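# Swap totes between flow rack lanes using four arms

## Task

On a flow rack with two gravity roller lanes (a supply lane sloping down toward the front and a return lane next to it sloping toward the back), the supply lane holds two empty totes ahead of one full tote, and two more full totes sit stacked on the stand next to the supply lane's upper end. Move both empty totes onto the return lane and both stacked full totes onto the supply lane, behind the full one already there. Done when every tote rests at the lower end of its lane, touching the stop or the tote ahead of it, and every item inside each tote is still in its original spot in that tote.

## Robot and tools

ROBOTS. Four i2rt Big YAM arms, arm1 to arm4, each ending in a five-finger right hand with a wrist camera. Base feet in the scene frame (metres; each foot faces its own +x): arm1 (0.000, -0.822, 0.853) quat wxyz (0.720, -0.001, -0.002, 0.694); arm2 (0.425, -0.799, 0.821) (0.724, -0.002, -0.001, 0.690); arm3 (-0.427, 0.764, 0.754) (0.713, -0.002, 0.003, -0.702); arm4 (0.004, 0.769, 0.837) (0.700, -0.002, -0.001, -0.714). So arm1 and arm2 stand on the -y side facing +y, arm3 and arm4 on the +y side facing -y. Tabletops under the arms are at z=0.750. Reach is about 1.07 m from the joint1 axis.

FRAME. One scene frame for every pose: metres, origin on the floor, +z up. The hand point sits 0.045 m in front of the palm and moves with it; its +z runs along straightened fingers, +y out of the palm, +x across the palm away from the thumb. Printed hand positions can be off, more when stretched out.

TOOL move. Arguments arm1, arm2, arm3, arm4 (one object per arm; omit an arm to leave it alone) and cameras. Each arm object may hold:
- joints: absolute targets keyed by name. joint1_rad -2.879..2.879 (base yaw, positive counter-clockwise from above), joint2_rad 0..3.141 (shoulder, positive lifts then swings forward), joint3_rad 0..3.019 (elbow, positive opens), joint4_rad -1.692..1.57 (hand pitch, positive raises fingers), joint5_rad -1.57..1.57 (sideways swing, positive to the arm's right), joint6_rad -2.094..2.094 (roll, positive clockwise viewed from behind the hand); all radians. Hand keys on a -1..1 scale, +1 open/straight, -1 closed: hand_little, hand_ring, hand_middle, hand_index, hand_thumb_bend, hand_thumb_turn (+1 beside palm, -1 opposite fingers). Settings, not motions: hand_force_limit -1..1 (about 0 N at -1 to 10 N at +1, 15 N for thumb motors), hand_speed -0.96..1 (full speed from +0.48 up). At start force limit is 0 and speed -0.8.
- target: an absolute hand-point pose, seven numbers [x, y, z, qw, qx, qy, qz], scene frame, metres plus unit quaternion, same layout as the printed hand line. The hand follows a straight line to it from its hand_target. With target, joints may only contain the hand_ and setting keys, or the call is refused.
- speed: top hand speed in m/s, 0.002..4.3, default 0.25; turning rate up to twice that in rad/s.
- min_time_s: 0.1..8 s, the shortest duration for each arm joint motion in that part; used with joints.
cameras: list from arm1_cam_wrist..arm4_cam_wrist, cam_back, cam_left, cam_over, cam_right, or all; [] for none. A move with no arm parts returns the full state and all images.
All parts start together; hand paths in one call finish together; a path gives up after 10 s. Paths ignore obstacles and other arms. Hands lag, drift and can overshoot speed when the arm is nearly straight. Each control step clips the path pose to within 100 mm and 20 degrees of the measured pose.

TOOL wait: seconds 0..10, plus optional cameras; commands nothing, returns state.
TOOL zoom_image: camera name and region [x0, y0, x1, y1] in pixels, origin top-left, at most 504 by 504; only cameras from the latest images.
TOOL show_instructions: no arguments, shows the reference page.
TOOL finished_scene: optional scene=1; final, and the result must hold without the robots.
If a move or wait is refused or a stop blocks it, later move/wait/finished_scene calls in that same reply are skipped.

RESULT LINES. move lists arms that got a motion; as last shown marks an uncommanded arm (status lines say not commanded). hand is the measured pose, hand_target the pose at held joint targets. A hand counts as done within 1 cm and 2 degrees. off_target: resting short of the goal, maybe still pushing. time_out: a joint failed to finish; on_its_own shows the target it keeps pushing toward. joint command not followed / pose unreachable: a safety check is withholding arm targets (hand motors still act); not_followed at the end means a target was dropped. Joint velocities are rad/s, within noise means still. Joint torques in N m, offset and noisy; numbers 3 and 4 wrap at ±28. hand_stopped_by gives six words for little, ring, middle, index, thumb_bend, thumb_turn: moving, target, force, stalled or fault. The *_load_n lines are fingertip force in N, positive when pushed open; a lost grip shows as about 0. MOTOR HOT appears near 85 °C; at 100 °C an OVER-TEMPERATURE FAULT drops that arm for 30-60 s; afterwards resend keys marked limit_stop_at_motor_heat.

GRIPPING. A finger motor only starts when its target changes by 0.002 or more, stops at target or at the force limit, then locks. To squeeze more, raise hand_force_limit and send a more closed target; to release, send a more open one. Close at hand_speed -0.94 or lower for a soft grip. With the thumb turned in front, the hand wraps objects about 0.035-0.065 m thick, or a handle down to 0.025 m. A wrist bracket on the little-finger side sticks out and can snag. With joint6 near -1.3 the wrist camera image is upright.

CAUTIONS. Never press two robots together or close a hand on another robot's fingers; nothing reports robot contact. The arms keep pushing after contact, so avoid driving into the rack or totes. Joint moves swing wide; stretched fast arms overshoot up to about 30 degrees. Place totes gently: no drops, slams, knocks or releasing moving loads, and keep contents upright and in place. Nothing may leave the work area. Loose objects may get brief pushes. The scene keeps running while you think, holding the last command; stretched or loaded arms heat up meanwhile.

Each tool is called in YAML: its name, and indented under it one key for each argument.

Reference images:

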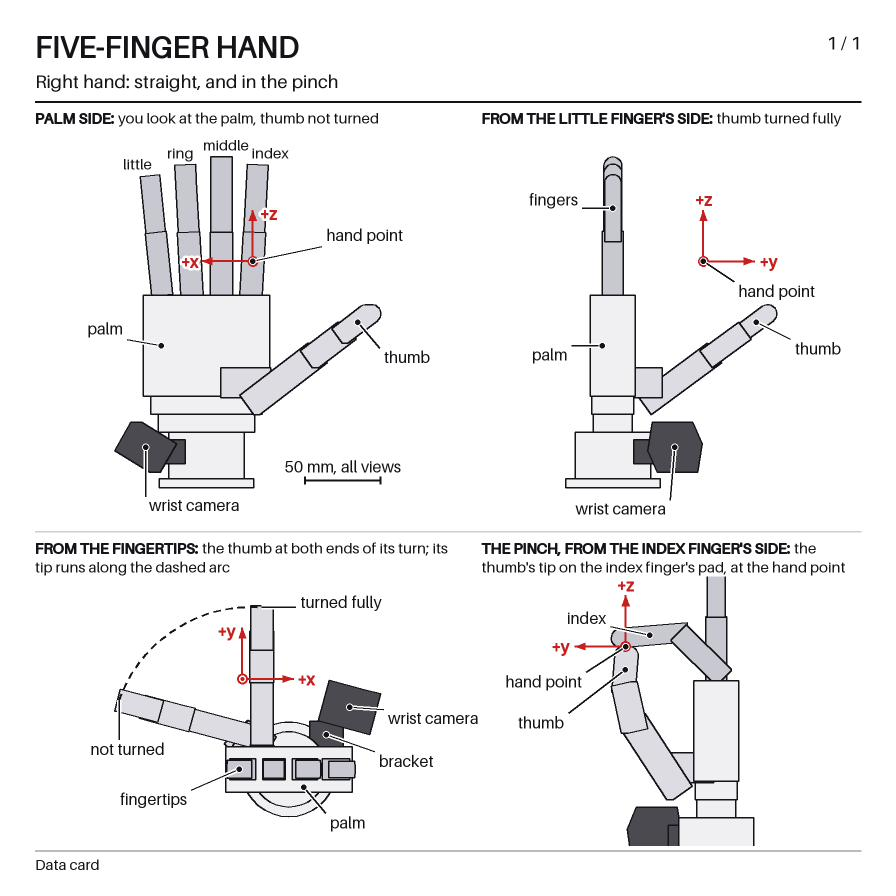

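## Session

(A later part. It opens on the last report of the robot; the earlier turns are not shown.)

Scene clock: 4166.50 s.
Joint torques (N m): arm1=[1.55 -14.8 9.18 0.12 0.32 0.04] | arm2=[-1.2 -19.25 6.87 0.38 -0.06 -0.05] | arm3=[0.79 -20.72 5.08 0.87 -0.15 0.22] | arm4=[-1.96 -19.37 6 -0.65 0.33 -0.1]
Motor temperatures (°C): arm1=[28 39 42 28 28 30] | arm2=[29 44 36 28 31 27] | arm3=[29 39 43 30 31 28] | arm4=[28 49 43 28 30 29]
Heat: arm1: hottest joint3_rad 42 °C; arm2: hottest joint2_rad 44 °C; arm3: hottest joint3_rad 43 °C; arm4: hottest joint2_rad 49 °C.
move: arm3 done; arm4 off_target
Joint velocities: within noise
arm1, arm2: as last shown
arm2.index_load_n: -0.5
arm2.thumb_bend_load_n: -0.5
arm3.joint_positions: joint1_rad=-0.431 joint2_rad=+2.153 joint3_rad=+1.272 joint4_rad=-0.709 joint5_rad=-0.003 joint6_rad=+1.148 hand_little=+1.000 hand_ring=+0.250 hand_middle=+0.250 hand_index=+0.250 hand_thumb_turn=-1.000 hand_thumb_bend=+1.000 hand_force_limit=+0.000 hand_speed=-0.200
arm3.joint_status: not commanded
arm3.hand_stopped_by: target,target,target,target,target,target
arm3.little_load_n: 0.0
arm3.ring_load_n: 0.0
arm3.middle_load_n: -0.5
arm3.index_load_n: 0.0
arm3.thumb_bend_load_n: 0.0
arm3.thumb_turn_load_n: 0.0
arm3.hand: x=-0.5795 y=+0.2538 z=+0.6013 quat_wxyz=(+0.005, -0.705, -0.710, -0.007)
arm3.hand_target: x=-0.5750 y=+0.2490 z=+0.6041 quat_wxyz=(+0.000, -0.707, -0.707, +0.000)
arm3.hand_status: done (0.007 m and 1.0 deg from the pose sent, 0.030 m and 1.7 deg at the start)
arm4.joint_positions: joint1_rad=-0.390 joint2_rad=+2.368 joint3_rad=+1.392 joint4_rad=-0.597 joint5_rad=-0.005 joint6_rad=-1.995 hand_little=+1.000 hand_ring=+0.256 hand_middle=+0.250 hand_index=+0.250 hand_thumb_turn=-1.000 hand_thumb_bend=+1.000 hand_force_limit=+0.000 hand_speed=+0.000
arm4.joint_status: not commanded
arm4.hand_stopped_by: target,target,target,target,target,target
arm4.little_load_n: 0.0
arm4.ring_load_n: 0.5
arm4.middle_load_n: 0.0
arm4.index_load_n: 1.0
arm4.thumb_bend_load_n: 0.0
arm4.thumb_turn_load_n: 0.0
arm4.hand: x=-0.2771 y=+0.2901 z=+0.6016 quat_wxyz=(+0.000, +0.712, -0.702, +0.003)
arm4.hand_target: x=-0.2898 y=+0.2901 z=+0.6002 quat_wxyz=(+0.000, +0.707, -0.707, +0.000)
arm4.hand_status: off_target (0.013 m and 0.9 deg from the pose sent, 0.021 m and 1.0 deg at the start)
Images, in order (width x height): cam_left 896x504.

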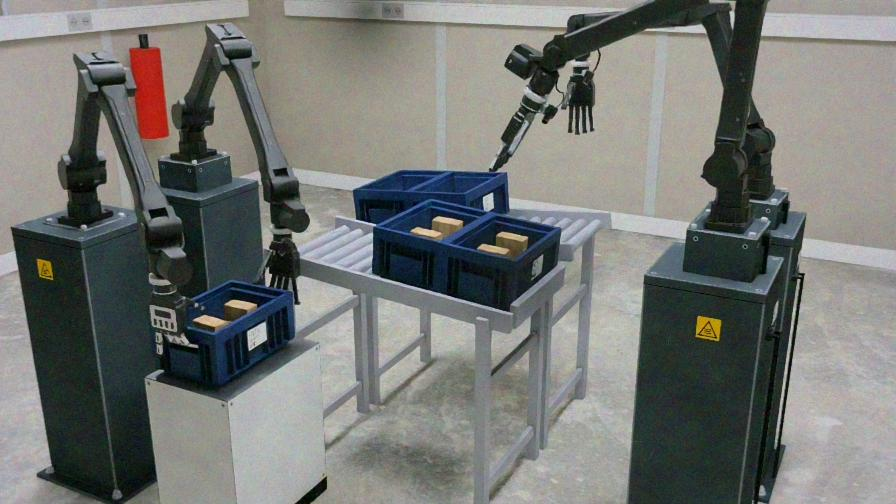

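move:
  arm4: {"target":[-0.262,0.300,0.583,0,0.7071,-0.7071,0],"speed":0.06}

move:
  arm4: {"target":[-0.265,0.300,0.594,0,0.7071,-0.7071,0],"speed":0.06}

move:
  arm4: {"target":[-0.292,0.301,0.592,0,0.7071,-0.7071,0],"speed":0.05}

Scene clock: 4177.97 s.
Joint torques (N m): arm1=[1.49 -14.86 9.17 0.13 0.32 0.04] | arm2=[-1.14 -19.25 6.94 0.4 -0.05 -0.05] | arm3=[1.49 -20.54 4.77 0.81 -0.13 0.25] | arm4=[-0.03 -18.32 3.22 0.47 0.18 0.06]
Motor temperatures (°C): arm1=[28 39 42 28 28 30] | arm2=[29 44 36 28 31 27] | arm3=[29 40 43 30 31 28] | arm4=[28 50 43 28 30 29]
Heat: arm1: hottest joint3_rad 42 °C; arm2: hottest joint2_rad 44 °C; arm3: hottest joint3_rad 43 °C; arm4: hottest joint2_rad 50 °C.
move: arm4 off_target
Joint velocities: within noise
arm1.joint_positions: joint1_rad=+0.042 joint2_rad=+1.522 joint3_rad=+1.113 joint4_rad=-0.673 joint5_rad=-0.005 joint6_rad=-0.002 hand_little=+1.000 hand_ring=+1.000 hand_middle=+1.000 hand_index=+1.000 hand_thumb_turn=+1.000 hand_thumb_bend=+1.000 hand_force_limit=+0.000 hand_speed=-0.200
arm1.joint_status: not commanded
arm1.hand_stopped_by: target,target,target,target,target,target
arm1.little_load_n: 0.0
arm1.ring_load_n: 0.0
arm1.middle_load_n: 0.0
arm1.index_load_n: 0.0
arm1.thumb_bend_load_n: 0.0
arm1.thumb_turn_load_n: 0.0
arm1.hand: x=-0.0337 y=-0.3276 z=+0.9480 quat_wxyz=(-0.242, +0.970, +0.004, +0.000)
arm1.hand_target: x=-0.0350 y=-0.3300 z=+0.9500 quat_wxyz=(-0.241, +0.971, +0.000, +0.000)
arm1.hand_status: not commanded
arm2.joint_positions: joint1_rad=-0.337 joint2_rad=+1.985 joint3_rad=+1.900 joint4_rad=-1.497 joint5_rad=-0.003 joint6_rad=+1.186 hand_little=+1.000 hand_ring=+1.000 hand_middle=+1.000 hand_index=+1.000 hand_thumb_turn=-1.000 hand_thumb_bend=+1.000 hand_force_limit=+0.000 hand_speed=-0.500
arm2.joint_status: not commanded
arm2.hand_stopped_by: target,target,target,target,target,target
arm2.little_load_n: 0.0
arm2.ring_load_n: 0.0
arm2.middle_load_n: 0.0
arm2.index_load_n: 0.0
arm2.thumb_bend_load_n: 0.0
arm2.thumb_turn_load_n: 0.0
arm2.hand: x=+0.5940 y=-0.1990 z=+0.9702 quat_wxyz=(+0.004, +0.707, -0.707, +0.003)
arm2.hand_target: x=+0.5999 y=-0.2000 z=+0.9700 quat_wxyz=(+0.000, +0.707, -0.707, +0.000)
arm2.hand_status: not commanded
arm3: as last shown
arm3.middle_load_n: 0.0
arm3.hand: x=-0.5795 y=+0.2538 z=+0.6013 quat_wxyz=(+0.005, -0.705, -0.709, -0.007)
arm4.joint_positions: joint1_rad=-0.381 joint2_rad=+2.368 joint3_rad=+1.371 joint4_rad=-0.553 joint5_rad=-0.001 joint6_rad=-1.971 hand_little=+1.000 hand_ring=+0.256 hand_middle=+0.250 hand_index=+0.250 hand_thumb_turn=-1.000 hand_thumb_bend=+1.000 hand_force_limit=+0.000 hand_speed=+0.000
arm4.joint_status: not commanded
arm4.hand_stopped_by: target,target,target,target,target,target
arm4.little_load_n: 0.0
arm4.ring_load_n: 0.0
arm4.middle_load_n: 0.5
arm4.index_load_n: 0.0
arm4.thumb_bend_load_n: 0.0
arm4.thumb_turn_load_n: 0.0
arm4.hand: x=-0.2725 y=+0.2896 z=+0.5973 quat_wxyz=(+0.012, +0.707, -0.707, +0.006)
arm4.hand_target: x=-0.2622 y=+0.3003 z=+0.5836 quat_wxyz=(+0.000, +0.707, -0.707, +0.000)
arm4.hand_status: off_target (0.021 m and 1.5 deg from the pose sent, 0.026 m and 0.9 deg at the start)
pictures: none

Scene clock: 4178.93 s.
Joint torques (N m): arm1=[1.49 -14.92 9.16 0.13 0.32 0.04] | arm2=[-1.03 -19.19 6.91 0.43 -0.07 -0.04] | arm3=[1.38 -20.37 5.01 1.11 -0.16 0.17] | arm4=[-0.32 -19.84 2.91 -0.35 0.19 0.01]
Motor temperatures (°C): arm1=[28 39 42 28 28 30] | arm2=[29 44 36 28 31 27] | arm3=[29 40 43 30 31 28] | arm4=[28 50 43 28 30 29]
Heat: arm1: hottest joint3_rad 42 °C; arm2: hottest joint2_rad 44 °C; arm3: hottest joint3_rad 43 °C; arm4: hottest joint2_rad 50 °C.
move: arm4 off_target
Joint velocities: within noise
arm1, arm2, arm3: as last shown
arm2.little_load_n: 0.5
arm2.middle_load_n: 0.5
arm4.joint_positions: joint1_rad=-0.381 joint2_rad=+2.368 joint3_rad=+1.371 joint4_rad=-0.553 joint5_rad=-0.001 joint6_rad=-1.971 hand_little=+1.000 hand_ring=+0.256 hand_middle=+0.250 hand_index=+0.250 hand_thumb_turn=-1.000 hand_thumb_bend=+1.000 hand_force_limit=+0.000 hand_speed=+0.000
arm4.joint_status: not commanded
arm4.hand_stopped_by: target,target,target,target,target,target
arm4.little_load_n: 0.0
arm4.ring_load_n: 0.0
arm4.middle_load_n: 0.0
arm4.index_load_n: 0.0
arm4.thumb_bend_load_n: 0.0
arm4.thumb_turn_load_n: 0.0
arm4.hand: x=-0.2725 y=+0.2896 z=+0.5973 quat_wxyz=(+0.012, +0.707, -0.707, +0.006)
arm4.hand_target: x=-0.2652 y=+0.3000 z=+0.5941 quat_wxyz=(+0.000, +0.707, -0.707, +0.000)
arm4.hand_status: off_target (0.013 m and 1.5 deg from the pose sent, 0.013 m and 1.5 deg at the start)
pictures: none

Scene clock: 4180.03 s.
Joint torques (N m): arm1=[1.55 -14.86 9.17 0.1 0.32 0.03] | arm2=[-1.2 -19.25 6.94 0.46 -0.04 -0.05] | arm3=[0.67 -19.31 5.12 0.64 -0.09 0.21] | arm4=[-2.78 -18.73 5.38 -0.76 0.4 -0.06]
Motor temperatures (°C): arm1=[28 39 42 28 28 30] | arm2=[29 44 36 28 31 27] | arm3=[29 40 43 30 31 28] | arm4=[28 50 43 28 30 29]
Heat: arm1: hottest joint3_rad 42 °C; arm2: hottest joint2_rad 44 °C; arm3: hottest joint3_rad 43 °C; arm4: hottest joint2_rad 50 °C.
move: arm4 off_target
Joint velocities: within noise
arm1, arm2, arm3: as last shown
arm2.little_load_n: 0.0
arm2.middle_load_n: 0.0
arm2.thumb_bend_load_n: -0.5
arm4.joint_positions: joint1_rad=-0.396 joint2_rad=+2.368 joint3_rad=+1.373 joint4_rad=-0.561 joint5_rad=-0.007 joint6_rad=-2.011 hand_little=+1.000 hand_ring=+0.256 hand_middle=+0.250 hand_index=+0.250 hand_thumb_turn=-1.000 hand_thumb_bend=+1.000 hand_force_limit=+0.000 hand_speed=+0.000
arm4.joint_status: not commanded
arm4.hand_stopped_by: target,target,target,target,target,target
arm4.little_load_n: 0.0
arm4.ring_load_n: 0.5
arm4.middle_load_n: 0.0
arm4.index_load_n: 0.0
arm4.thumb_bend_load_n: 0.0
arm4.thumb_turn_load_n: 0.0
arm4.hand: x=-0.2797 y=+0.2923 z=+0.5973 quat_wxyz=(+0.008, +0.715, -0.699, +0.007)
arm4.hand_target: x=-0.2917 y=+0.3011 z=+0.5923 quat_wxyz=(+0.000, +0.707, -0.707, +0.000)
arm4.hand_status: off_target (0.016 m and 1.8 deg from the pose sent, 0.023 m and 1.5 deg at the start)
pictures: none

move:
  arm4: {"target":[-0.302,0.302,0.590,0,0.7071,-0.7071,0],"speed":0.05}
  cameras: ["arm4_cam_wrist","cam_back","cam_left"]

zoom_image:
  camera: "cam_left"
  region: [220, 230, 340, 330]

Scene clock: 4193.97 s.
Joint torques (N m): arm1=[1.49 -14.8 9.17 0.1 0.32 0.04] | arm2=[-1.14 -19.25 6.93 0.43 -0.05 -0.04] | arm3=[1.08 -19.66 4.85 0.66 -0.16 0.16] | arm4=[-2.73 -18.26 5.85 -0.58 0.55 -0.07]
Motor temperatures (°C): arm1=[28 39 42 28 28 30] | arm2=[29 44 36 28 31 27] | arm3=[29 40 43 30 31 28] | arm4=[28 51 44 28 30 29]
Heat: arm1: hottest joint3_rad 42 °C; arm2: hottest joint2_rad 44 °C; arm3: hottest joint3_rad 43 °C; arm4: hottest joint2_rad 51 °C.
move: arm4 off_target
Joint velocities: within noise
arm1, arm2, arm3: as last shown
arm1.thumb_turn_load_n: -0.5
arm3.joint_positions: joint1_rad=-0.431 joint2_rad=+2.153 joint3_rad=+1.272 joint4_rad=-0.705 joint5_rad=-0.003 joint6_rad=+1.152 hand_little=+1.000 hand_ring=+0.250 hand_middle=+0.250 hand_index=+0.250 hand_thumb_turn=-1.000 hand_thumb_bend=+1.000 hand_force_limit=+0.000 hand_speed=-0.200
arm3.middle_load_n: 0.5
arm3.hand: x=-0.5800 y=+0.2529 z=+0.6013 quat_wxyz=(+0.004, -0.706, -0.708, -0.005)
arm4.joint_positions: joint1_rad=-0.408 joint2_rad=+2.368 joint3_rad=+1.378 joint4_rad=-0.568 joint5_rad=-0.011 joint6_rad=-2.026 hand_little=+1.000 hand_ring=+0.256 hand_middle=+0.250 hand_index=+0.250 hand_thumb_turn=-1.000 hand_thumb_bend=+1.000 hand_force_limit=+0.000 hand_speed=+0.000
arm4.joint_status: not commanded
arm4.hand_stopped_by: target,target,target,target,target,target
arm4.little_load_n: 0.0
arm4.ring_load_n: 1.0
arm4.middle_load_n: 0.0
arm4.index_load_n: 1.5
arm4.thumb_bend_load_n: 0.0
arm4.thumb_turn_load_n: 0.0
arm4.hand: x=-0.2852 y=+0.2933 z=+0.5982 quat_wxyz=(+0.006, +0.716, -0.698, +0.009)
arm4.hand_target: x=-0.3014 y=+0.3023 z=+0.5904 quat_wxyz=(+0.000, +0.707, -0.707, +0.000)
arm4.hand_status: off_target (0.021 m and 2.0 deg from the pose sent, 0.025 m and 1.8 deg at the start; a joint's target at an end of its range on 15 of 29 steps)
Images, in order (width x height): arm4_cam_wrist 896x504, cam_back 896x504, cam_left 896x504.

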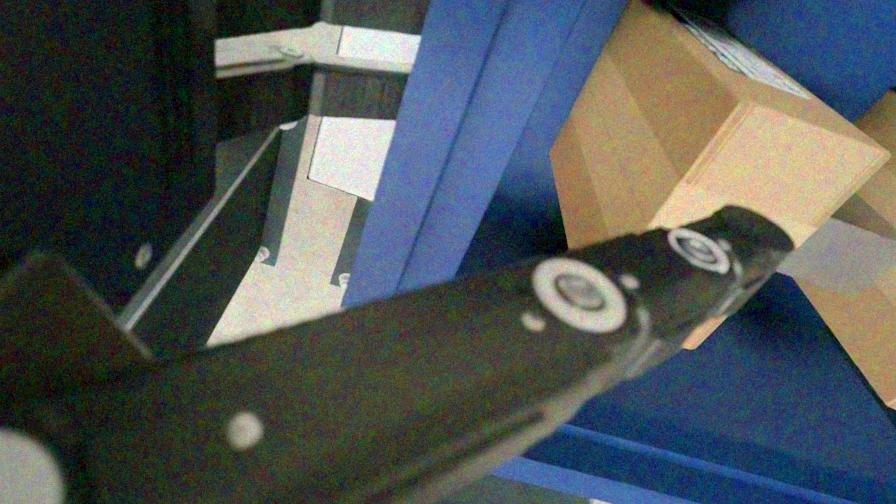

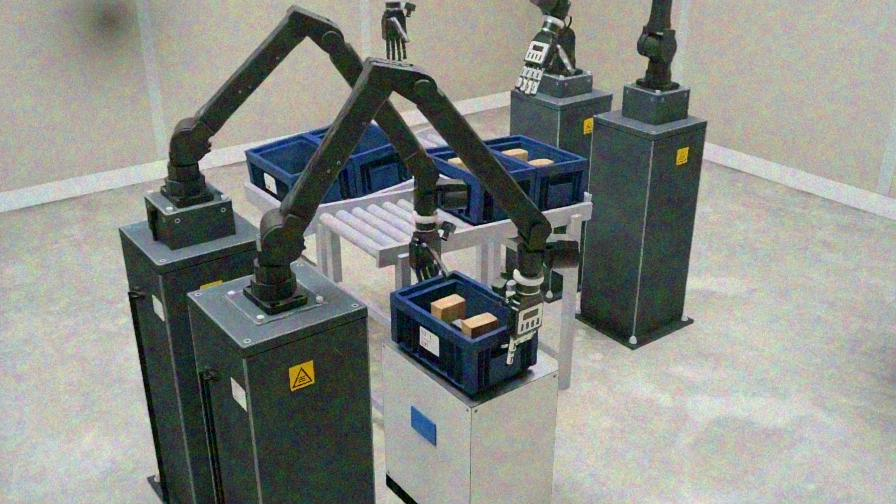

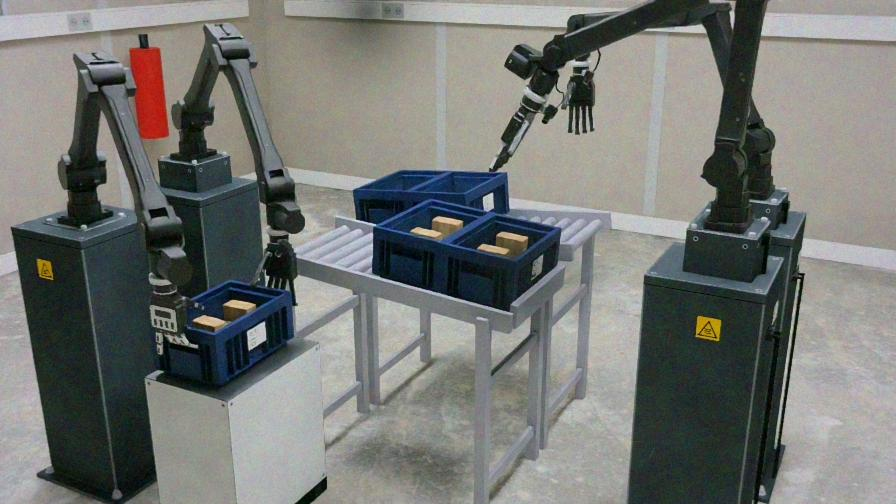

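Scaled by 4.200.

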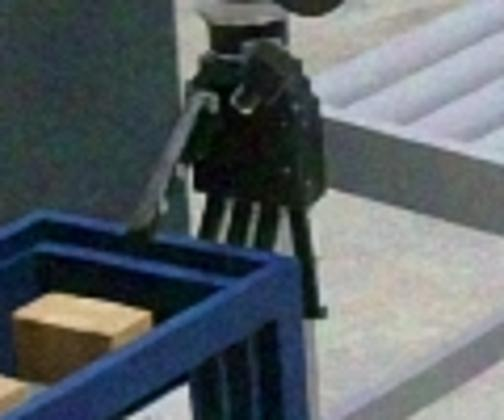

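move:
  arm3: {"joints":{"hand_ring":0,"hand_middle":0,"hand_index":0,"hand_speed":-0.86}}
  arm4: {"joints":{"hand_ring":0,"hand_middle":0,"hand_index":0,"hand_speed":-0.86}}

move:
  arm3: {"joints":{"hand_thumb_bend":0,"hand_speed":-0.86}}
  arm4: {"joints":{"hand_thumb_bend":0,"hand_speed":-0.86}}
  cameras: ["arm3_cam_wrist","arm4_cam_wrist","cam_left"]

Scene clock: 4203.57 s.
Joint torques (N m): arm1=[1.49 -14.68 9.18 0.12 0.33 0.04] | arm2=[-1.14 -19.19 6.93 0.46 -0.04 -0.06] | arm3=[1.49 -21.07 5.29 0.21 -0.71 0.08] | arm4=[-3.19 -19.72 5.7 -0.42 0.78 -0.08]
Motor temperatures (°C): arm1=[28 39 42 28 28 30] | arm2=[29 44 36 28 31 27] | arm3=[29 40 43 30 31 28] | arm4=[28 51 44 28 30 29]
Heat: arm1: hottest joint3_rad 42 °C; arm2: hottest joint2_rad 44 °C; arm3: hottest joint3_rad 43 °C; arm4: hottest joint2_rad 51 °C.
move: arm3 off_target; arm4 done
Joint velocities: within noise
arm1, arm2: as last shown
arm1.thumb_turn_load_n: 0.0
arm2.thumb_bend_load_n: 0.0
arm3.joint_positions: joint1_rad=-0.431 joint2_rad=+2.160 joint3_rad=+1.267 joint4_rad=-0.693 joint5_rad=+0.012 joint6_rad=+1.156 hand_little=+1.000 hand_ring=+0.084 hand_middle=+0.045 hand_index=+0.031 hand_thumb_turn=-1.000 hand_thumb_bend=+1.000 hand_force_limit=+0.000 hand_speed=-0.860
arm3.joint_status: hand_ring off_target (ended at +0.084, target +0.000); hand_middle off_target (ended at +0.045, target +0.000); hand_index off_target (ended at +0.031, target +0.000); the others done
arm3.hand_stopped_by: target,force,force,force,target,target
arm3.little_load_n: 0.0
arm3.ring_load_n: 0.5
arm3.middle_load_n: 4.0
arm3.index_load_n: 5.0
arm3.thumb_bend_load_n: 0.0
arm3.thumb_turn_load_n: 0.0
arm3.hand: x=-0.5824 y=+0.2549 z=+0.5955 quat_wxyz=(+0.011, -0.707, -0.707, -0.002)
arm3.hand_target: x=-0.5750 y=+0.2491 z=+0.6041 quat_wxyz=(+0.000, -0.707, -0.707, +0.000)
arm3.hand_status: not commanded
arm4.joint_positions: joint1_rad=-0.408 joint2_rad=+2.389 joint3_rad=+1.378 joint4_rad=-0.574 joint5_rad=-0.017 joint6_rad=-2.026 hand_little=+1.000 hand_ring=+0.000 hand_middle=+0.000 hand_index=+0.005 hand_thumb_turn=-1.000 hand_thumb_bend=+1.000 hand_force_limit=+0.000 hand_speed=-0.860
arm4.joint_status: all done
arm4.hand_stopped_by: target,target,target,force,target,target
arm4.little_load_n: 0.0
arm4.ring_load_n: 1.0
arm4.middle_load_n: 0.5
arm4.index_load_n: 3.5
arm4.thumb_bend_load_n: 0.0
arm4.thumb_turn_load_n: 0.0
arm4.hand: x=-0.2804 y=+0.3013 z=+0.5868 quat_wxyz=(-0.007, +0.717, -0.697, +0.007)
arm4.hand_target: x=-0.3014 y=+0.3023 z=+0.5903 quat_wxyz=(+0.000, +0.707, -0.707, +0.000)
arm4.hand_status: not commanded
pictures: none

Scene clock: 4208.23 s.
Joint torques (N m): arm1=[1.44 -14.8 9.17 0.14 0.32 0.03] | arm2=[-1.2 -19.37 6.9 0.5 -0.05 -0.04] | arm3=[0.62 -20.72 5.18 0.31 -0.75 0.13] | arm4=[-2.9 -19.49 5.67 -0.4 0.74 -0.08]
Motor temperatures (°C): arm1=[28 39 42 28 28 30] | arm2=[29 44 36 28 31 27] | arm3=[29 41 43 30 31 28] | arm4=[28 50 44 28 30 29]
Heat: arm1: hottest joint3_rad 42 °C; arm2: hottest joint2_rad 44 °C; arm3: hottest joint3_rad 43 °C; arm4: hottest joint2_rad 50 °C.
move: arm3 off_target; arm4 off_target
Joint velocities: within noise
arm1, arm2: as last shown
arm3.joint_positions: joint1_rad=-0.431 joint2_rad=+2.161 joint3_rad=+1.267 joint4_rad=-0.693 joint5_rad=+0.012 joint6_rad=+1.156 hand_little=+1.000 hand_ring=+0.084 hand_middle=+0.045 hand_index=+0.032 hand_thumb_turn=-1.000 hand_thumb_bend=+0.141 hand_force_limit=+0.000 hand_speed=-0.860
arm3.joint_status: hand_thumb_bend off_target (ended at +0.141, target +0.000); the others done
arm3.hand_stopped_by: target,force,force,force,force,target
arm3.little_load_n: 0.0
arm3.ring_load_n: 0.5
arm3.middle_load_n: 5.5
arm3.index_load_n: 6.5
arm3.thumb_bend_load_n: 8.5
arm3.thumb_turn_load_n: 0.5
arm3.hand: x=-0.5822 y=+0.2552 z=+0.5949 quat_wxyz=(+0.011, -0.707, -0.707, -0.003)
arm3.hand_target: x=-0.5750 y=+0.2491 z=+0.6039 quat_wxyz=(+0.000, -0.707, -0.707, +0.000)
arm3.hand_status: not commanded
arm4.joint_positions: joint1_rad=-0.408 joint2_rad=+2.389 joint3_rad=+1.378 joint4_rad=-0.574 joint5_rad=-0.016 joint6_rad=-2.026 hand_little=+1.000 hand_ring=+0.000 hand_middle=+0.000 hand_index=+0.006 hand_thumb_turn=-1.000 hand_thumb_bend=+0.168 hand_force_limit=+0.000 hand_speed=-0.860
arm4.joint_status: hand_thumb_bend off_target (ended at +0.168, target +0.000); the others done
arm4.hand_stopped_by: target,target,target,force,force,target
arm4.little_load_n: 0.0
arm4.ring_load_n: 1.0
arm4.middle_load_n: 4.0
arm4.index_load_n: 7.5
arm4.thumb_bend_load_n: 7.5
arm4.thumb_turn_load_n: 0.0
arm4.hand: x=-0.2807 y=+0.3015 z=+0.5868 quat_wxyz=(-0.007, +0.717, -0.697, +0.006)
arm4.hand_target: x=-0.3014 y=+0.3023 z=+0.5903 quat_wxyz=(+0.000, +0.707, -0.707, +0.000)
arm4.hand_status: not commanded
Images, in order (width x height): arm3_cam_wrist 896x504, arm4_cam_wrist 896x504, cam_left 896x504.

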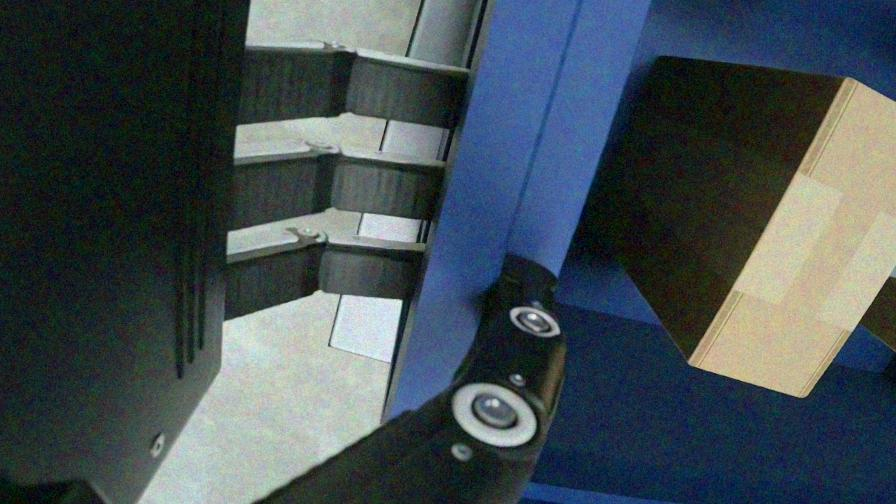

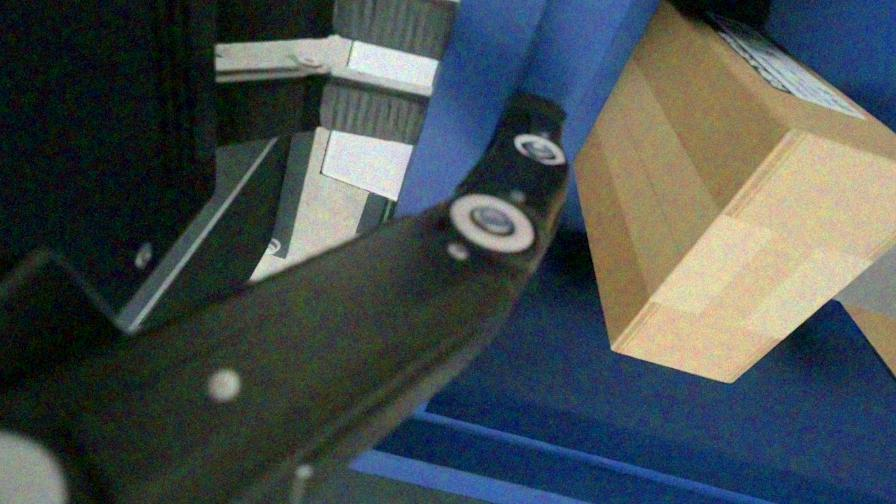

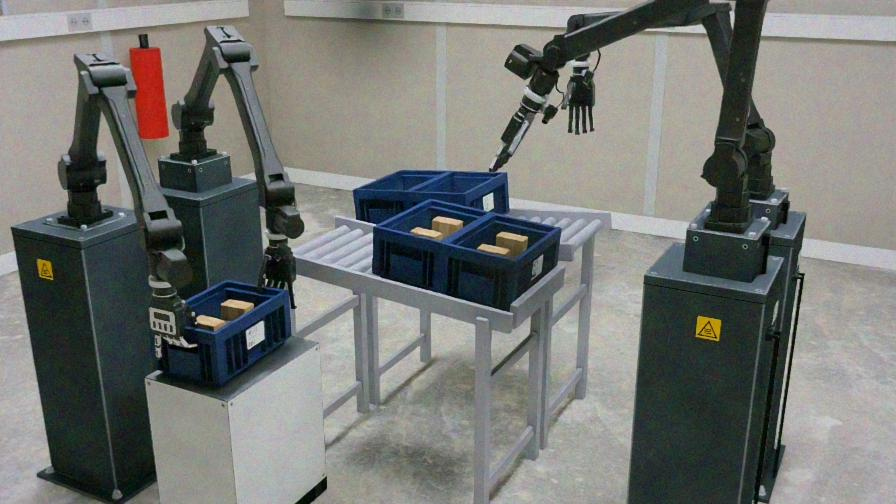

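move:
  arm3: {"target":[-0.578,0.250,0.665,0.0247,0.7067,0.7067,-0.0247],"speed":0.06}
  arm4: {"target":[-0.288,0.300,0.657,0.0247,0.7067,-0.7067,0.0247],"speed":0.06}
  cameras: ["cam_left","cam_back"]

Scene clock: 4222.83 s.
Joint torques (N m): arm1=[1.61 -14.8 9.2 0.14 0.32 0.04] | arm2=[-1.32 -19.25 6.93 0.43 -0.06 -0.04] | arm3=[-0.67 -22.71 6.01 0.02 -0.82 -0.02] | arm4=[-1.38 -22.95 4.38 -0.31 0.53 0]
Motor temperatures (°C): arm1=[28 39 42 28 28 30] | arm2=[29 44 36 28 31 27] | arm3=[29 42 42 30 31 28] | arm4=[28 48 44 28 31 29]
Heat: arm1: hottest joint3_rad 42 °C; arm2: hottest joint2_rad 44 °C; arm3: hottest joint2_rad 42 °C; arm4: hottest joint2_rad 48 °C.
move: arm3 off_target; arm4 off_target
Joint velocities: within noise
arm1, arm2: as last shown
arm3.joint_positions: joint1_rad=-0.434 joint2_rad=+2.051 joint3_rad=+1.211 joint4_rad=-0.706 joint5_rad=-0.015 joint6_rad=+1.153 hand_little=+1.000 hand_ring=+0.084 hand_middle=+0.045 hand_index=+0.032 hand_thumb_turn=-1.000 hand_thumb_bend=+0.141 hand_force_limit=+0.000 hand_speed=-0.860
arm3.joint_status: not commanded
arm3.hand_stopped_by: target,force,force,force,force,target
arm3.little_load_n: 0.0
arm3.ring_load_n: 3.0
arm3.middle_load_n: 6.0
arm3.index_load_n: 4.5
arm3.thumb_bend_load_n: 8.0
arm3.thumb_turn_load_n: 0.0
arm3.hand: x=-0.5761 y=+0.2590 z=+0.6377 quat_wxyz=(-0.009, -0.707, -0.707, +0.011)
arm3.hand_target: x=-0.5779 y=+0.2502 z=+0.6642 quat_wxyz=(-0.025, -0.707, -0.707, +0.025)
arm3.hand_status: off_target (0.029 m and 2.4 deg from the pose sent, 0.070 m and 5.2 deg at the start)
arm4.joint_positions: joint1_rad=-0.411 joint2_rad=+2.267 joint3_rad=+1.293 joint4_rad=-0.575 joint5_rad=-0.041 joint6_rad=-2.022 hand_little=+1.000 hand_ring=+0.000 hand_middle=+0.000 hand_index=+0.006 hand_thumb_turn=-1.000 hand_thumb_bend=+0.168 hand_force_limit=+0.000 hand_speed=-0.860
arm4.joint_status: not commanded
arm4.hand_stopped_by: target,target,target,force,force,target
arm4.little_load_n: 0.5
arm4.ring_load_n: 0.0
arm4.middle_load_n: 4.0
arm4.index_load_n: 12.5
arm4.thumb_bend_load_n: 6.5
arm4.thumb_turn_load_n: 1.5
arm4.hand: x=-0.2743 y=+0.3066 z=+0.6304 quat_wxyz=(+0.005, +0.714, -0.699, +0.024)
arm4.hand_target: x=-0.2878 y=+0.3004 z=+0.6562 quat_wxyz=(+0.025, +0.707, -0.707, +0.025)
arm4.hand_status: off_target (0.031 m and 2.5 deg from the pose sent, 0.071 m and 4.5 deg at the start)
pictures: cam_back, cam_left
Images, in order (width x height): cam_back 896x504, cam_left 896x504.

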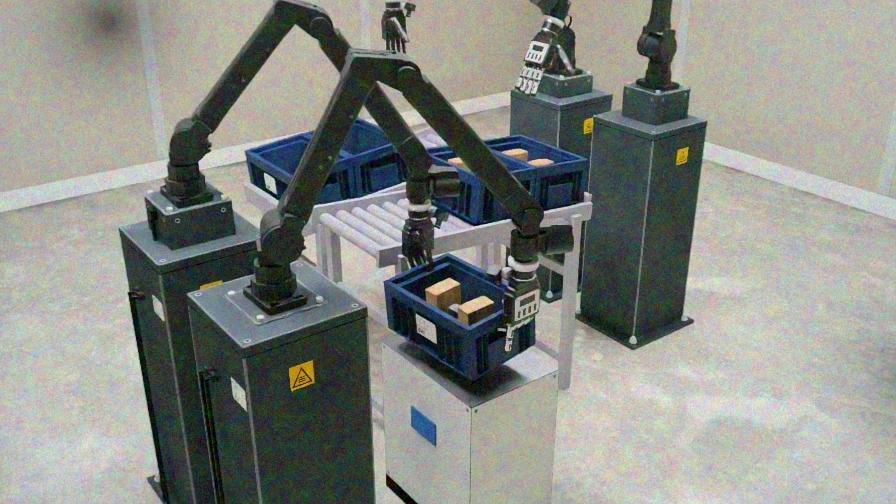

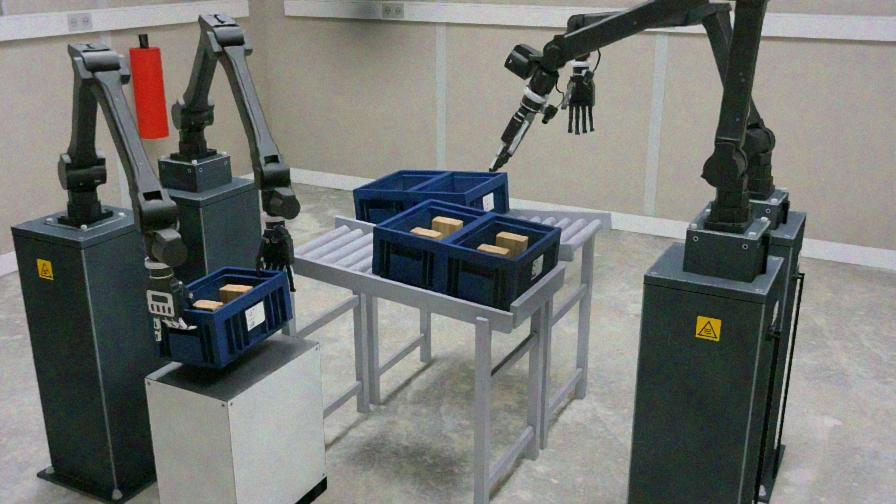

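move:
  arm3: {"target":[-0.582,0.245,0.78,0.0247,0.7067,0.7067,-0.0247],"speed":0.07}
  arm4: {"target":[-0.292,0.296,0.775,0.0247,0.7067,-0.7067,0.0247],"speed":0.07}
  cameras: ["cam_left","cam_back"]

Scene clock: 4232.63 s.
Joint torques (N m): arm1=[1.61 -14.86 9.17 0.12 0.32 0.04] | arm2=[-1.08 -19.37 6.94 0.44 -0.06 -0.05] | arm3=[0.56 -21.42 12.38 -0.47 -0.73 -0.05] | arm4=[-2.02 -22.59 7.71 -0.43 0.61 -0.15]
Motor temperatures (°C): arm1=[28 39 41 28 28 30] | arm2=[29 44 36 28 31 27] | arm3=[29 41 43 30 32 28] | arm4=[28 48 44 28 31 29]
Heat: arm1: hottest joint3_rad 41 °C; arm2: hottest joint2_rad 44 °C; arm3: hottest joint3_rad 43 °C; arm4: hottest joint2_rad 48 °C.
move: arm3 off_target; arm4 off_target
Joint velocities: within noise
arm1, arm2: as last shown
arm3.joint_positions: joint1_rad=-0.442 joint2_rad=+1.870 joint3_rad=+1.240 joint4_rad=-0.971 joint5_rad=-0.017 joint6_rad=+1.153 hand_little=+1.000 hand_ring=+0.084 hand_middle=+0.045 hand_index=+0.032 hand_thumb_turn=-1.000 hand_thumb_bend=+0.141 hand_force_limit=+0.000 hand_speed=-0.860
arm3.joint_status: not commanded
arm3.hand_stopped_by: target,force,force,force,force,target
arm3.little_load_n: 0.0
arm3.ring_load_n: 3.5
arm3.middle_load_n: 6.5
arm3.index_load_n: 3.5
arm3.thumb_bend_load_n: 7.0
arm3.thumb_turn_load_n: 0.0
arm3.hand: x=-0.5711 y=+0.2776 z=+0.7348 quat_wxyz=(+0.000, -0.710, -0.704, -0.015)
arm3.hand_target: x=-0.5809 y=+0.2476 z=+0.7803 quat_wxyz=(-0.025, -0.706, -0.707, +0.025)
arm3.hand_status: off_target (0.057 m and 5.4 deg from the pose sent, 0.143 m and 2.4 deg at the start)
arm4.joint_positions: joint1_rad=-0.411 joint2_rad=+2.057 joint3_rad=+1.287 joint4_rad=-0.819 joint5_rad=-0.043 joint6_rad=-2.007 hand_little=+1.000 hand_ring=+0.000 hand_middle=+0.000 hand_index=+0.006 hand_thumb_turn=-1.000 hand_thumb_bend=+0.168 hand_force_limit=+0.000 hand_speed=-0.860
arm4.joint_status: not commanded
arm4.hand_stopped_by: target,target,target,force,force,target
arm4.little_load_n: 0.0
arm4.ring_load_n: 0.0
arm4.middle_load_n: 3.0
arm4.index_load_n: 12.5
arm4.thumb_bend_load_n: 7.0
arm4.thumb_turn_load_n: 3.0
arm4.hand: x=-0.2698 y=+0.3161 z=+0.7368 quat_wxyz=(-0.013, +0.709, -0.705, +0.018)
arm4.hand_target: x=-0.2913 y=+0.2975 z=+0.7749 quat_wxyz=(+0.025, +0.707, -0.707, +0.024)
arm4.hand_status: off_target (0.049 m and 4.4 deg from the pose sent, 0.146 m and 2.5 deg at the start)
pictures: cam_back, cam_left
Images, in order (width x height): cam_back 896x504, cam_left 896x504.

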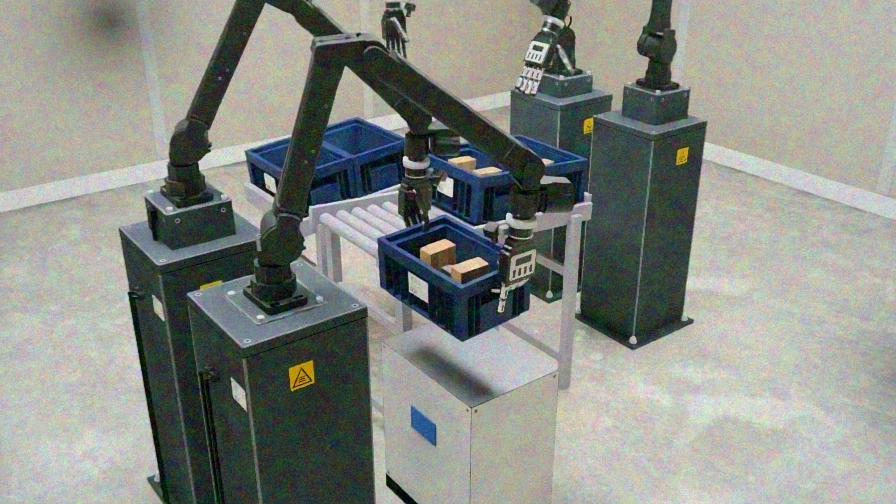

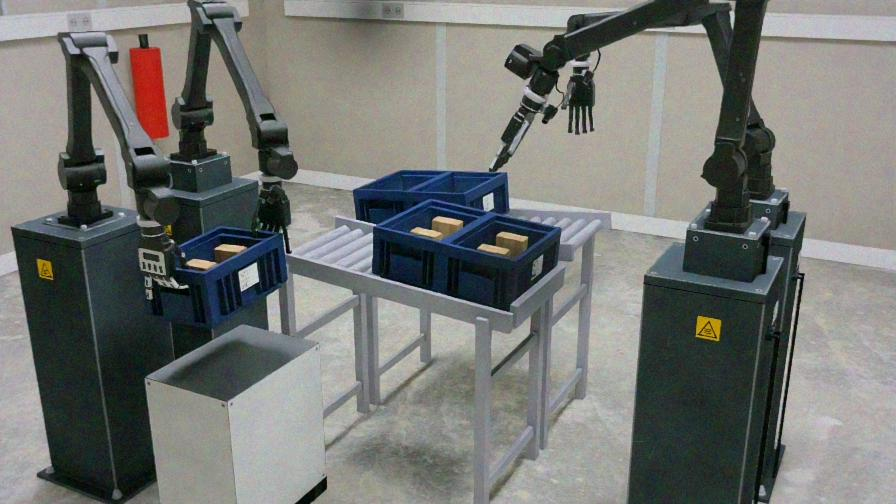

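move:
  arm3: {"target":[-0.582,0.240,0.915,0.0247,0.7067,0.7067,-0.0247],"speed":0.08}
  arm4: {"target":[-0.296,0.290,0.912,0.0247,0.7067,-0.7067,0.0247],"speed":0.08}
  cameras: ["cam_left"]

Scene clock: 4244.50 s.
Joint torques (N m): arm1=[1.49 -14.8 9.2 0.14 0.32 0.03] | arm2=[-1.2 -19.43 6.95 0.42 -0.05 -0.05] | arm3=[0.73 -21.01 15.17 -0.39 -0.75 0.06] | arm4=[-2.08 -20.89 11.33 -0.77 0.6 -0.08]
Motor temperatures (°C): arm1=[28 39 41 28 28 30] | arm2=[29 44 36 28 31 27] | arm3=[29 41 45 30 32 28] | arm4=[28 48 45 28 31 29]
Heat: arm1: hottest joint3_rad 41 °C; arm2: hottest joint2_rad 44 °C; arm3: hottest joint3_rad 45 °C; arm4: hottest joint2_rad 48 °C.
move: arm3 off_target; arm4 off_target
Joint velocities: within noise
arm1.joint_positions: joint1_rad=+0.042 joint2_rad=+1.522 joint3_rad=+1.113 joint4_rad=-0.673 joint5_rad=-0.005 joint6_rad=-0.002 hand_little=+1.000 hand_ring=+1.000 hand_middle=+1.000 hand_index=+1.000 hand_thumb_turn=+1.000 hand_thumb_bend=+1.000 hand_force_limit=+0.000 hand_speed=-0.200
arm1.joint_status: not commanded
arm1.hand_stopped_by: target,target,target,target,target,target
arm1.little_load_n: 0.0
arm1.ring_load_n: 0.0
arm1.middle_load_n: 0.0
arm1.index_load_n: 0.0
arm1.thumb_bend_load_n: 0.0
arm1.thumb_turn_load_n: 0.0
arm1.hand: x=-0.0337 y=-0.3276 z=+0.9480 quat_wxyz=(-0.242, +0.970, +0.004, +0.000)
arm1.hand_target: x=-0.0350 y=-0.3300 z=+0.9500 quat_wxyz=(-0.241, +0.971, +0.000, +0.000)
arm1.hand_status: not commanded
arm2.joint_positions: joint1_rad=-0.337 joint2_rad=+1.985 joint3_rad=+1.900 joint4_rad=-1.497 joint5_rad=-0.003 joint6_rad=+1.186 hand_little=+1.000 hand_ring=+1.000 hand_middle=+1.000 hand_index=+1.000 hand_thumb_turn=-1.000 hand_thumb_bend=+1.000 hand_force_limit=+0.000 hand_speed=-0.500
arm2.joint_status: not commanded
arm2.hand_stopped_by: target,target,target,target,target,target
arm2.little_load_n: 0.0
arm2.ring_load_n: 0.0
arm2.middle_load_n: 0.0
arm2.index_load_n: -0.5
arm2.thumb_bend_load_n: 0.0
arm2.thumb_turn_load_n: 0.0
arm2.hand: x=+0.5940 y=-0.1990 z=+0.9702 quat_wxyz=(+0.004, +0.707, -0.707, +0.003)
arm2.hand_target: x=+0.5999 y=-0.2000 z=+0.9700 quat_wxyz=(+0.000, +0.707, -0.707, +0.000)
arm2.hand_status: not commanded
arm3.joint_positions: joint1_rad=-0.442 joint2_rad=+1.759 joint3_rad=+1.443 joint4_rad=-1.306 joint5_rad=-0.018 joint6_rad=+1.145 hand_little=+1.000 hand_ring=+0.084 hand_middle=+0.045 hand_index=+0.031 hand_thumb_turn=-1.000 hand_thumb_bend=+0.141 hand_force_limit=+0.000 hand_speed=-0.860
arm3.joint_status: not commanded
arm3.hand_stopped_by: target,force,force,force,force,target
arm3.little_load_n: -0.5
arm3.ring_load_n: 4.0
arm3.middle_load_n: 6.0
arm3.index_load_n: 2.5
arm3.thumb_bend_load_n: 8.5
arm3.thumb_turn_load_n: 0.0
arm3.hand: x=-0.5739 y=+0.2691 z=+0.8584 quat_wxyz=(+0.004, -0.707, -0.706, -0.025)
arm3.hand_target: x=-0.5804 y=+0.2440 z=+0.9150 quat_wxyz=(-0.025, -0.706, -0.707, +0.025)
arm3.hand_status: off_target (0.064 m and 6.6 deg from the pose sent, 0.184 m and 5.4 deg at the start)
arm4.joint_positions: joint1_rad=-0.413 joint2_rad=+1.887 joint3_rad=+1.405 joint4_rad=-1.131 joint5_rad=-0.042 joint6_rad=-2.016 hand_little=+1.000 hand_ring=+0.000 hand_middle=+0.000 hand_index=+0.006 hand_thumb_turn=-1.000 hand_thumb_bend=+0.168 hand_force_limit=+0.000 hand_speed=-0.860
arm4.joint_status: not commanded
arm4.hand_stopped_by: target,target,target,force,force,target
arm4.little_load_n: 0.0
arm4.ring_load_n: 0.0
arm4.middle_load_n: 3.5
arm4.index_load_n: 12.0
arm4.thumb_bend_load_n: 6.5
arm4.thumb_turn_load_n: 1.5
arm4.hand: x=-0.2723 y=+0.3139 z=+0.8615 quat_wxyz=(-0.025, +0.711, -0.703, +0.014)
arm4.hand_target: x=-0.2944 y=+0.2931 z=+0.9122 quat_wxyz=(+0.025, +0.706, -0.707, +0.024)
arm4.hand_status: off_target (0.061 m and 5.8 deg from the pose sent, 0.179 m and 4.4 deg at the start)
Images, in order (width x height): cam_left 896x504.

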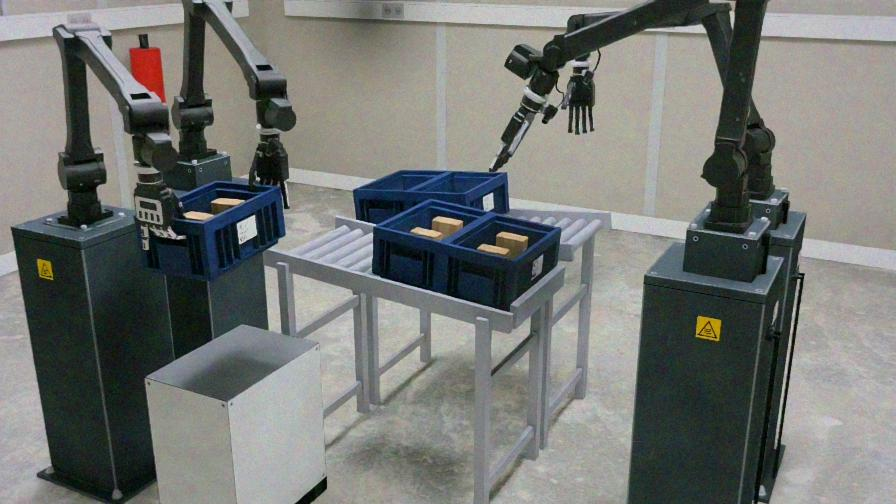

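move:
  arm3: {"target":[-0.465,0.228,0.918,0.0247,0.7067,0.7067,-0.0247],"speed":0.09}
  arm4: {"target":[-0.179,0.280,0.915,0.0247,0.7067,-0.7067,0.0247],"speed":0.09}

move:
  arm3: {"target":[-0.305,0.205,0.918,0.0247,0.7067,0.7067,-0.0247],"speed":0.09}
  arm4: {"target":[-0.019,0.257,0.920,0.0247,0.7067,-0.7067,0.0247],"speed":0.09}
  cameras: ["cam_left","cam_back","cam_over"]

Scene clock: 4253.83 s.
Joint torques (N m): arm1=[1.55 -14.8 9.17 0.13 0.32 0.03] | arm2=[-0.97 -19.37 6.93 0.43 -0.06 -0.04] | arm3=[1.2 -20.95 10.04 0.18 -0.69 0.12] | arm4=[-1.26 -21.25 7.13 0.16 0.94 -0.01]
Motor temperatures (°C): arm1=[28 39 41 28 28 30] | arm2=[29 44 36 28 31 27] | arm3=[29 42 46 30 32 28] | arm4=[28 50 47 28 31 29]
Heat: arm1: hottest joint3_rad 41 °C; arm2: hottest joint2_rad 44 °C; arm3: hottest joint3_rad 46 °C; arm4: hottest joint2_rad 50 °C.
move: arm3 off_target; arm4 off_target
Joint velocities: within noise
arm1, arm2: as last shown
arm2.index_load_n: 0.0
arm3.joint_positions: joint1_rad=-0.227 joint2_rad=+1.708 joint3_rad=+1.443 joint4_rad=-1.306 joint5_rad=-0.006 joint6_rad=+1.350 hand_little=+1.000 hand_ring=+0.084 hand_middle=+0.045 hand_index=+0.031 hand_thumb_turn=-1.000 hand_thumb_bend=+0.141 hand_force_limit=+0.000 hand_speed=-0.860
arm3.joint_status: not commanded
arm3.hand_stopped_by: target,force,force,force,force,target
arm3.little_load_n: 0.0
arm3.ring_load_n: 3.5
arm3.middle_load_n: 5.5
arm3.index_load_n: 3.0
arm3.thumb_bend_load_n: 4.5
arm3.thumb_turn_load_n: 0.0
arm3.hand: x=-0.4716 y=+0.2357 z=+0.8821 quat_wxyz=(+0.000, -0.704, -0.710, +0.001)
arm3.hand_target: x=-0.4650 y=+0.2289 z=+0.9174 quat_wxyz=(-0.025, -0.706, -0.707, +0.024)
arm3.hand_status: off_target (0.037 m and 4.0 deg from the pose sent, 0.131 m and 6.6 deg at the start)
arm4.joint_positions: joint1_rad=-0.212 joint2_rad=+1.826 joint3_rad=+1.378 joint4_rad=-1.126 joint5_rad=-0.038 joint6_rad=-1.815 hand_little=+1.000 hand_ring=+0.000 hand_middle=+0.000 hand_index=+0.006 hand_thumb_turn=-1.000 hand_thumb_bend=+0.168 hand_force_limit=+0.000 hand_speed=-0.860
arm4.joint_status: not commanded
arm4.hand_stopped_by: target,target,target,force,force,target
arm4.little_load_n: 0.0
arm4.ring_load_n: 0.0
arm4.middle_load_n: 2.5
arm4.index_load_n: 12.0
arm4.thumb_bend_load_n: 7.0
arm4.thumb_turn_load_n: 2.0
arm4.hand: x=-0.1706 y=+0.2856 z=+0.8836 quat_wxyz=(-0.009, +0.711, -0.703, +0.017)
arm4.hand_target: x=-0.1788 y=+0.2805 z=+0.9145 quat_wxyz=(+0.025, +0.706, -0.707, +0.025)
arm4.hand_status: off_target (0.033 m and 4.0 deg from the pose sent, 0.113 m and 5.8 deg at the start)
pictures: none

Scene clock: 4256.30 s.
Joint torques (N m): arm1=[1.44 -14.92 9.16 0.1 0.32 0.04] | arm2=[-1.32 -19.37 6.95 0.42 -0.05 -0.04] | arm3=[0.56 -18.61 14.22 -0.06 -0.56 0.09] | arm4=[-1.03 -19.49 10.25 -0.54 1.01 -0.08]
Motor temperatures (°C): arm1=[28 39 41 28 28 30] | arm2=[29 44 36 28 31 27] | arm3=[29 42 47 30 32 28] | arm4=[28 50 47 28 31 29]
Heat: arm1: hottest joint3_rad 41 °C; arm2: hottest joint2_rad 44 °C; arm3: hottest joint3_rad 47 °C; arm4: hottest joint2_rad 50 °C.
move: arm3 off_target; arm4 off_target
Joint velocities: within noise
arm1, arm2: as last shown
arm1.thumb_turn_load_n: -0.5
arm2.index_load_n: 0.5
arm3.joint_positions: joint1_rad=+0.090 joint2_rad=+1.710 joint3_rad=+1.443 joint4_rad=-1.309 joint5_rad=+0.013 joint6_rad=+1.677 hand_little=+1.000 hand_ring=+0.084 hand_middle=+0.045 hand_index=+0.031 hand_thumb_turn=-1.000 hand_thumb_bend=+0.139 hand_force_limit=+0.000 hand_speed=-0.860
arm3.joint_status: not commanded
arm3.hand_stopped_by: target,force,force,force,force,target
arm3.little_load_n: 0.0
arm3.ring_load_n: 3.0
arm3.middle_load_n: 4.5
arm3.index_load_n: 1.5
arm3.thumb_bend_load_n: 0.5
arm3.thumb_turn_load_n: 0.0
arm3.hand: x=-0.3155 y=+0.2273 z=+0.8785 quat_wxyz=(+0.009, -0.708, -0.707, +0.005)
arm3.hand_target: x=-0.3054 y=+0.2074 z=+0.9184 quat_wxyz=(-0.025, -0.707, -0.707, +0.025)
arm3.hand_status: off_target (0.047 m and 4.5 deg from the pose sent, 0.173 m and 4.0 deg at the start)
arm4.joint_positions: joint1_rad=+0.093 joint2_rad=+1.819 joint3_rad=+1.368 joint4_rad=-1.123 joint5_rad=-0.019 joint6_rad=-1.495 hand_little=+1.000 hand_ring=+0.000 hand_middle=+0.000 hand_index=+0.006 hand_thumb_turn=-1.000 hand_thumb_bend=+0.168 hand_force_limit=+0.000 hand_speed=-0.860
arm4.joint_status: not commanded
arm4.hand_stopped_by: target,target,target,force,force,target
arm4.little_load_n: 0.0
arm4.ring_load_n: 0.5
arm4.middle_load_n: 1.0
arm4.index_load_n: 11.0
arm4.thumb_bend_load_n: 7.0
arm4.thumb_turn_load_n: 5.0
arm4.hand: x=-0.0143 y=+0.2784 z=+0.8847 quat_wxyz=(-0.006, +0.706, -0.708, +0.006)
arm4.hand_target: x=-0.0190 y=+0.2587 z=+0.9199 quat_wxyz=(+0.025, +0.706, -0.707, +0.025)
arm4.hand_status: off_target (0.042 m and 4.1 deg from the pose sent, 0.158 m and 4.0 deg at the start)
pictures: cam_back, cam_left, cam_over
Images, in order (width x height): cam_back 896x504, cam_left 896x504, cam_over 896x504.

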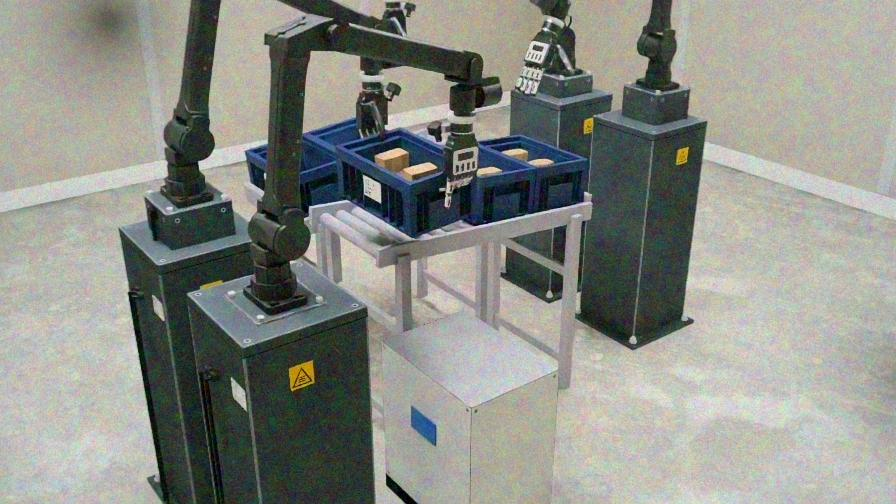

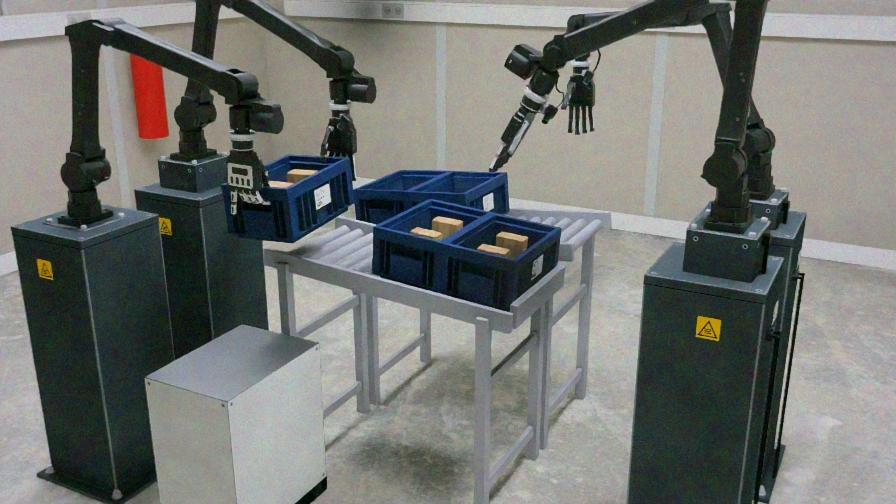

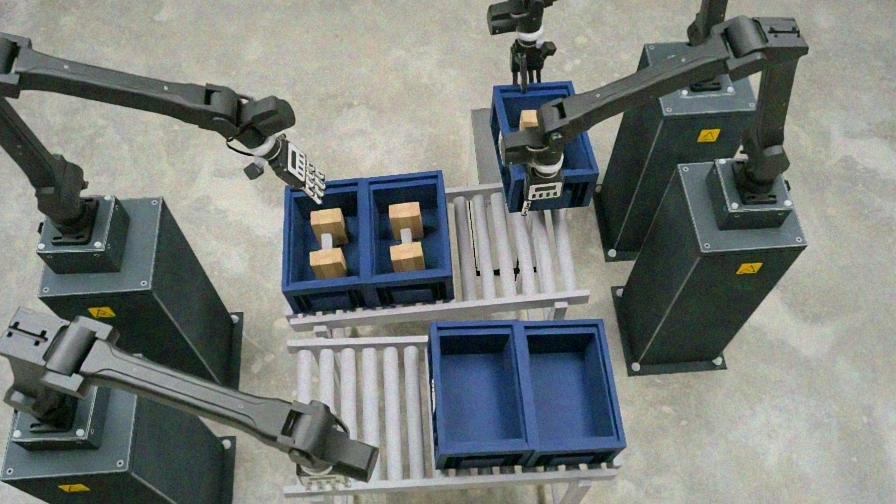

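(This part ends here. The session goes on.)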